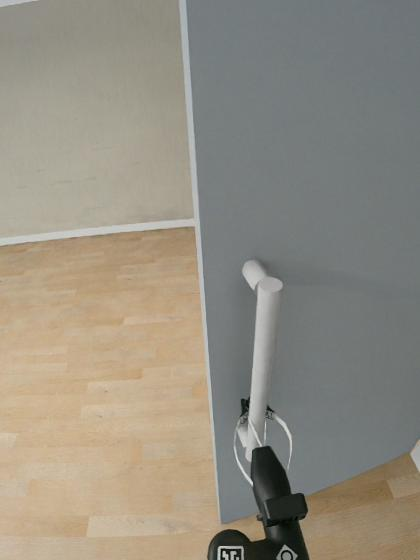

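Scene clock: 769.03 s.
earlier move: r1 moving
move: r2 moving
r1.base_odometry: x=-2.180 y=-1.501 heading=+1.575
r1.turned_by_wheels: +0.002
r1.turned_by_imu: -0.099
r1.base_tilt: forward=+0.3 right=+2.3
r1.lidar_m: 0.40 3.50 4.21 4.73 2.20 1.34 1.16 1.18 1.16 1.00 1.02 0.54
r1.base_status: translate_m moving
r1.joint_positions: lift_m=+0.820 arm_m=+0.001 wrist_yaw_rad=+0.207 wrist_pitch_rad=-0.003 wrist_roll_rad=+0.000 gripper_m=-0.037
r1.joint_status: not commanded
r1.measured_speeds: translate_m=-0.099 strafe_m=+0.002 rotate_rad=+0.011 lift_m=+0.000 arm_m=+0.000 wrist_yaw_rad=+0.058 wrist_pitch_rad=-0.010 wrist_roll_rad=+0.000
r1.motor_effort: lift_m=+22(23) arm_m=-10(10) wheel_0=-8(17) wheel_1=-7(7) wheel_2=+19(19)
r1.servo_current: wrist_yaw_rad=52(65) wrist_pitch_rad=39(46) wrist_roll_rad=39(52) gripper_m=65(72)
r1.hand_pose: x=+0.4716 y=-0.0264 z=+0.9989 quat_wxyz=(+0.995, +0.000, -0.002, +0.103) (m; r1's base frame)
r1.wrist_depth_mm: - - 238 167 257 266 277 / - - 239 167 258 267 277 / - - 240 168 257 266 273 / - - 239 169 257 267 274 / - - 240 168 258 266 277 / - - 186 168 181 268 276 / - - 237 165 256 135 278
r2.base_odometry: x=-5.747 y=-0.454 heading=-2.304
r2.turned_by_wheels: +0.000
r2.turned_by_imu: +0.000
r2.base_tilt: forward=-0.6 right=+0.1
r2.lidar_m: 1.10 0.82 1.29 1.68 1.29 1.09 1.18 1.63 1.59 1.69 1.76 1.68
r2.base_status: strafe_m moving
r2.joint_positions: lift_m=+0.645 arm_m=+0.100 wrist_yaw_rad=-0.003 wrist_pitch_rad=+0.004 wrist_roll_rad=+0.002 gripper_m=-0.009
r2.joint_status: not commanded
r2.measured_speeds: translate_m=-0.002 strafe_m=+0.139 rotate_rad=+0.009 lift_m=+0.000 arm_m=+0.000 wrist_yaw_rad=+0.000 wrist_pitch_rad=+0.000 wrist_roll_rad=+0.000
r2.motor_effort: lift_m=+15(15) arm_m=-7(7) wheel_0=-9(13) wheel_1=+10(11) wheel_2=+0(1)
r2.servo_current: wrist_yaw_rad=39(52) wrist_pitch_rad=46(46) wrist_roll_rad=46(52) gripper_m=72(85)
r2.hand_pose: x=+0.5593 y=-0.0882 z=+0.8223 quat_wxyz=(+1.000, +0.001, +0.002, -0.001) (m; r2's base frame)
r2.wrist_depth_mm: - - - - - - - / - - - - - - - / 707 - - - - - - / 707 - - - - - - / - - - - - - - / - - 186 193 177 - - / - 138 - - - - -
pictures: none
No camera images: "cameras" was empty.

Scene clock: 772.03 s.
earlier move: r1 contact_stop; r2 done
r1.base_odometry: x=-2.210 y=-1.391 heading=+1.761
r1.turned_by_wheels: +0.186
r1.turned_by_imu: -0.039
r1.base_tilt: forward=-1.6 right=+1.3
r1.lidar_m: 0.38 3.34 3.92 4.70 2.69 1.58 1.37 1.37 1.24 1.05 0.94 0.52
r1.base_status: translate_m contact_stop (by the wheels' count: -0.122 of -0.400)
r1.joint_positions: lift_m=+0.820 arm_m=+0.000 wrist_yaw_rad=+0.201 wrist_pitch_rad=+0.002 wrist_roll_rad=+0.000 gripper_m=-0.037
r1.joint_status: not commanded
r1.measured_speeds: all 0
r1.on_its_own: the wheels are slack since a contact_stop
r1.motor_effort: lift_m=+20(23) arm_m=-4(11) wheel_0=+0(17) wheel_1=+0(7) wheel_2=+0(28)
r1.servo_current: wrist_yaw_rad=39(124) wrist_pitch_rad=39(52) wrist_roll_rad=33(65) gripper_m=59(72)
r1.hand_pose: x=+0.4709 y=-0.0282 z=+0.9974 quat_wxyz=(+0.995, +0.000, +0.001, +0.100) (m; r1's base frame)
r1.wrist_depth_mm: - - 236 161 248 254 260 / - - 237 163 248 255 262 / - - 237 163 250 256 262 / - - 238 164 250 256 262 / - - 239 163 251 256 264 / - - 208 164 250 258 264 / - - 238 162 249 258 264
r2.base_odometry: x=-5.291 y=-0.865 heading=-2.304
r2.turned_by_wheels: +0.000
r2.turned_by_imu: +0.001
r2.base_tilt: forward=-0.7 right=+0.0
r2.lidar_m: 0.75 0.93 2.60 1.12 1.11 0.89 0.84 1.18 2.11 2.23 2.08 0.77
r2.base_status: done
r2.joint_positions: lift_m=+0.645 arm_m=+0.100 wrist_yaw_rad=-0.003 wrist_pitch_rad=+0.004 wrist_roll_rad=+0.002 gripper_m=-0.009
r2.joint_status: not commanded
r2.measured_speeds: all 0
r2.motor_effort: lift_m=+15(15) arm_m=-7(8) wheel_0=-1(13) wheel_1=+2(13) wheel_2=+0(2)
r2.servo_current: wrist_yaw_rad=46(59) wrist_pitch_rad=39(52) wrist_roll_rad=46(65) gripper_m=72(85)
r2.hand_pose: x=+0.5593 y=-0.0882 z=+0.8223 quat_wxyz=(+1.000, +0.001, +0.002, -0.001) (m; r2's base frame)
r2.wrist_depth_mm: - - - - - - - / - - 591 530 691 - - / - - 597 535 699 - - / - 580 512 452 399 - - / - - 517 430 402 - - / - - 186 193 180 - - / 1708 640 - - - - -
wait: 3.00 s; at rest by 2.97 s
pictures: r1_head_camera, r2_head_camera
Images, in order (width x height): r1_head_camera 420x560, r2_head_camera 420x560.

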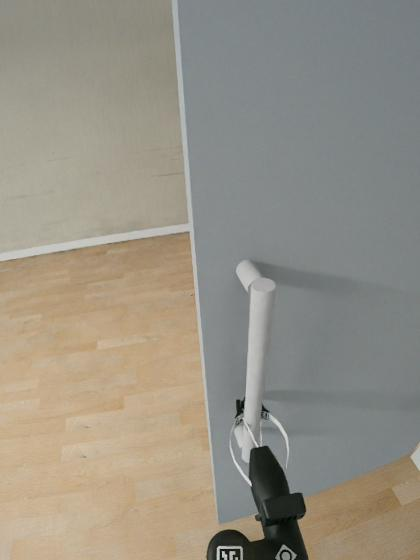

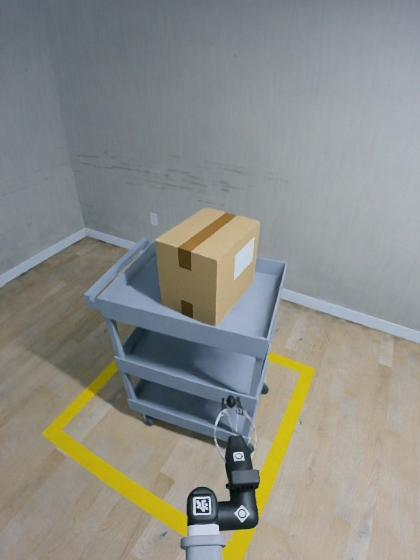

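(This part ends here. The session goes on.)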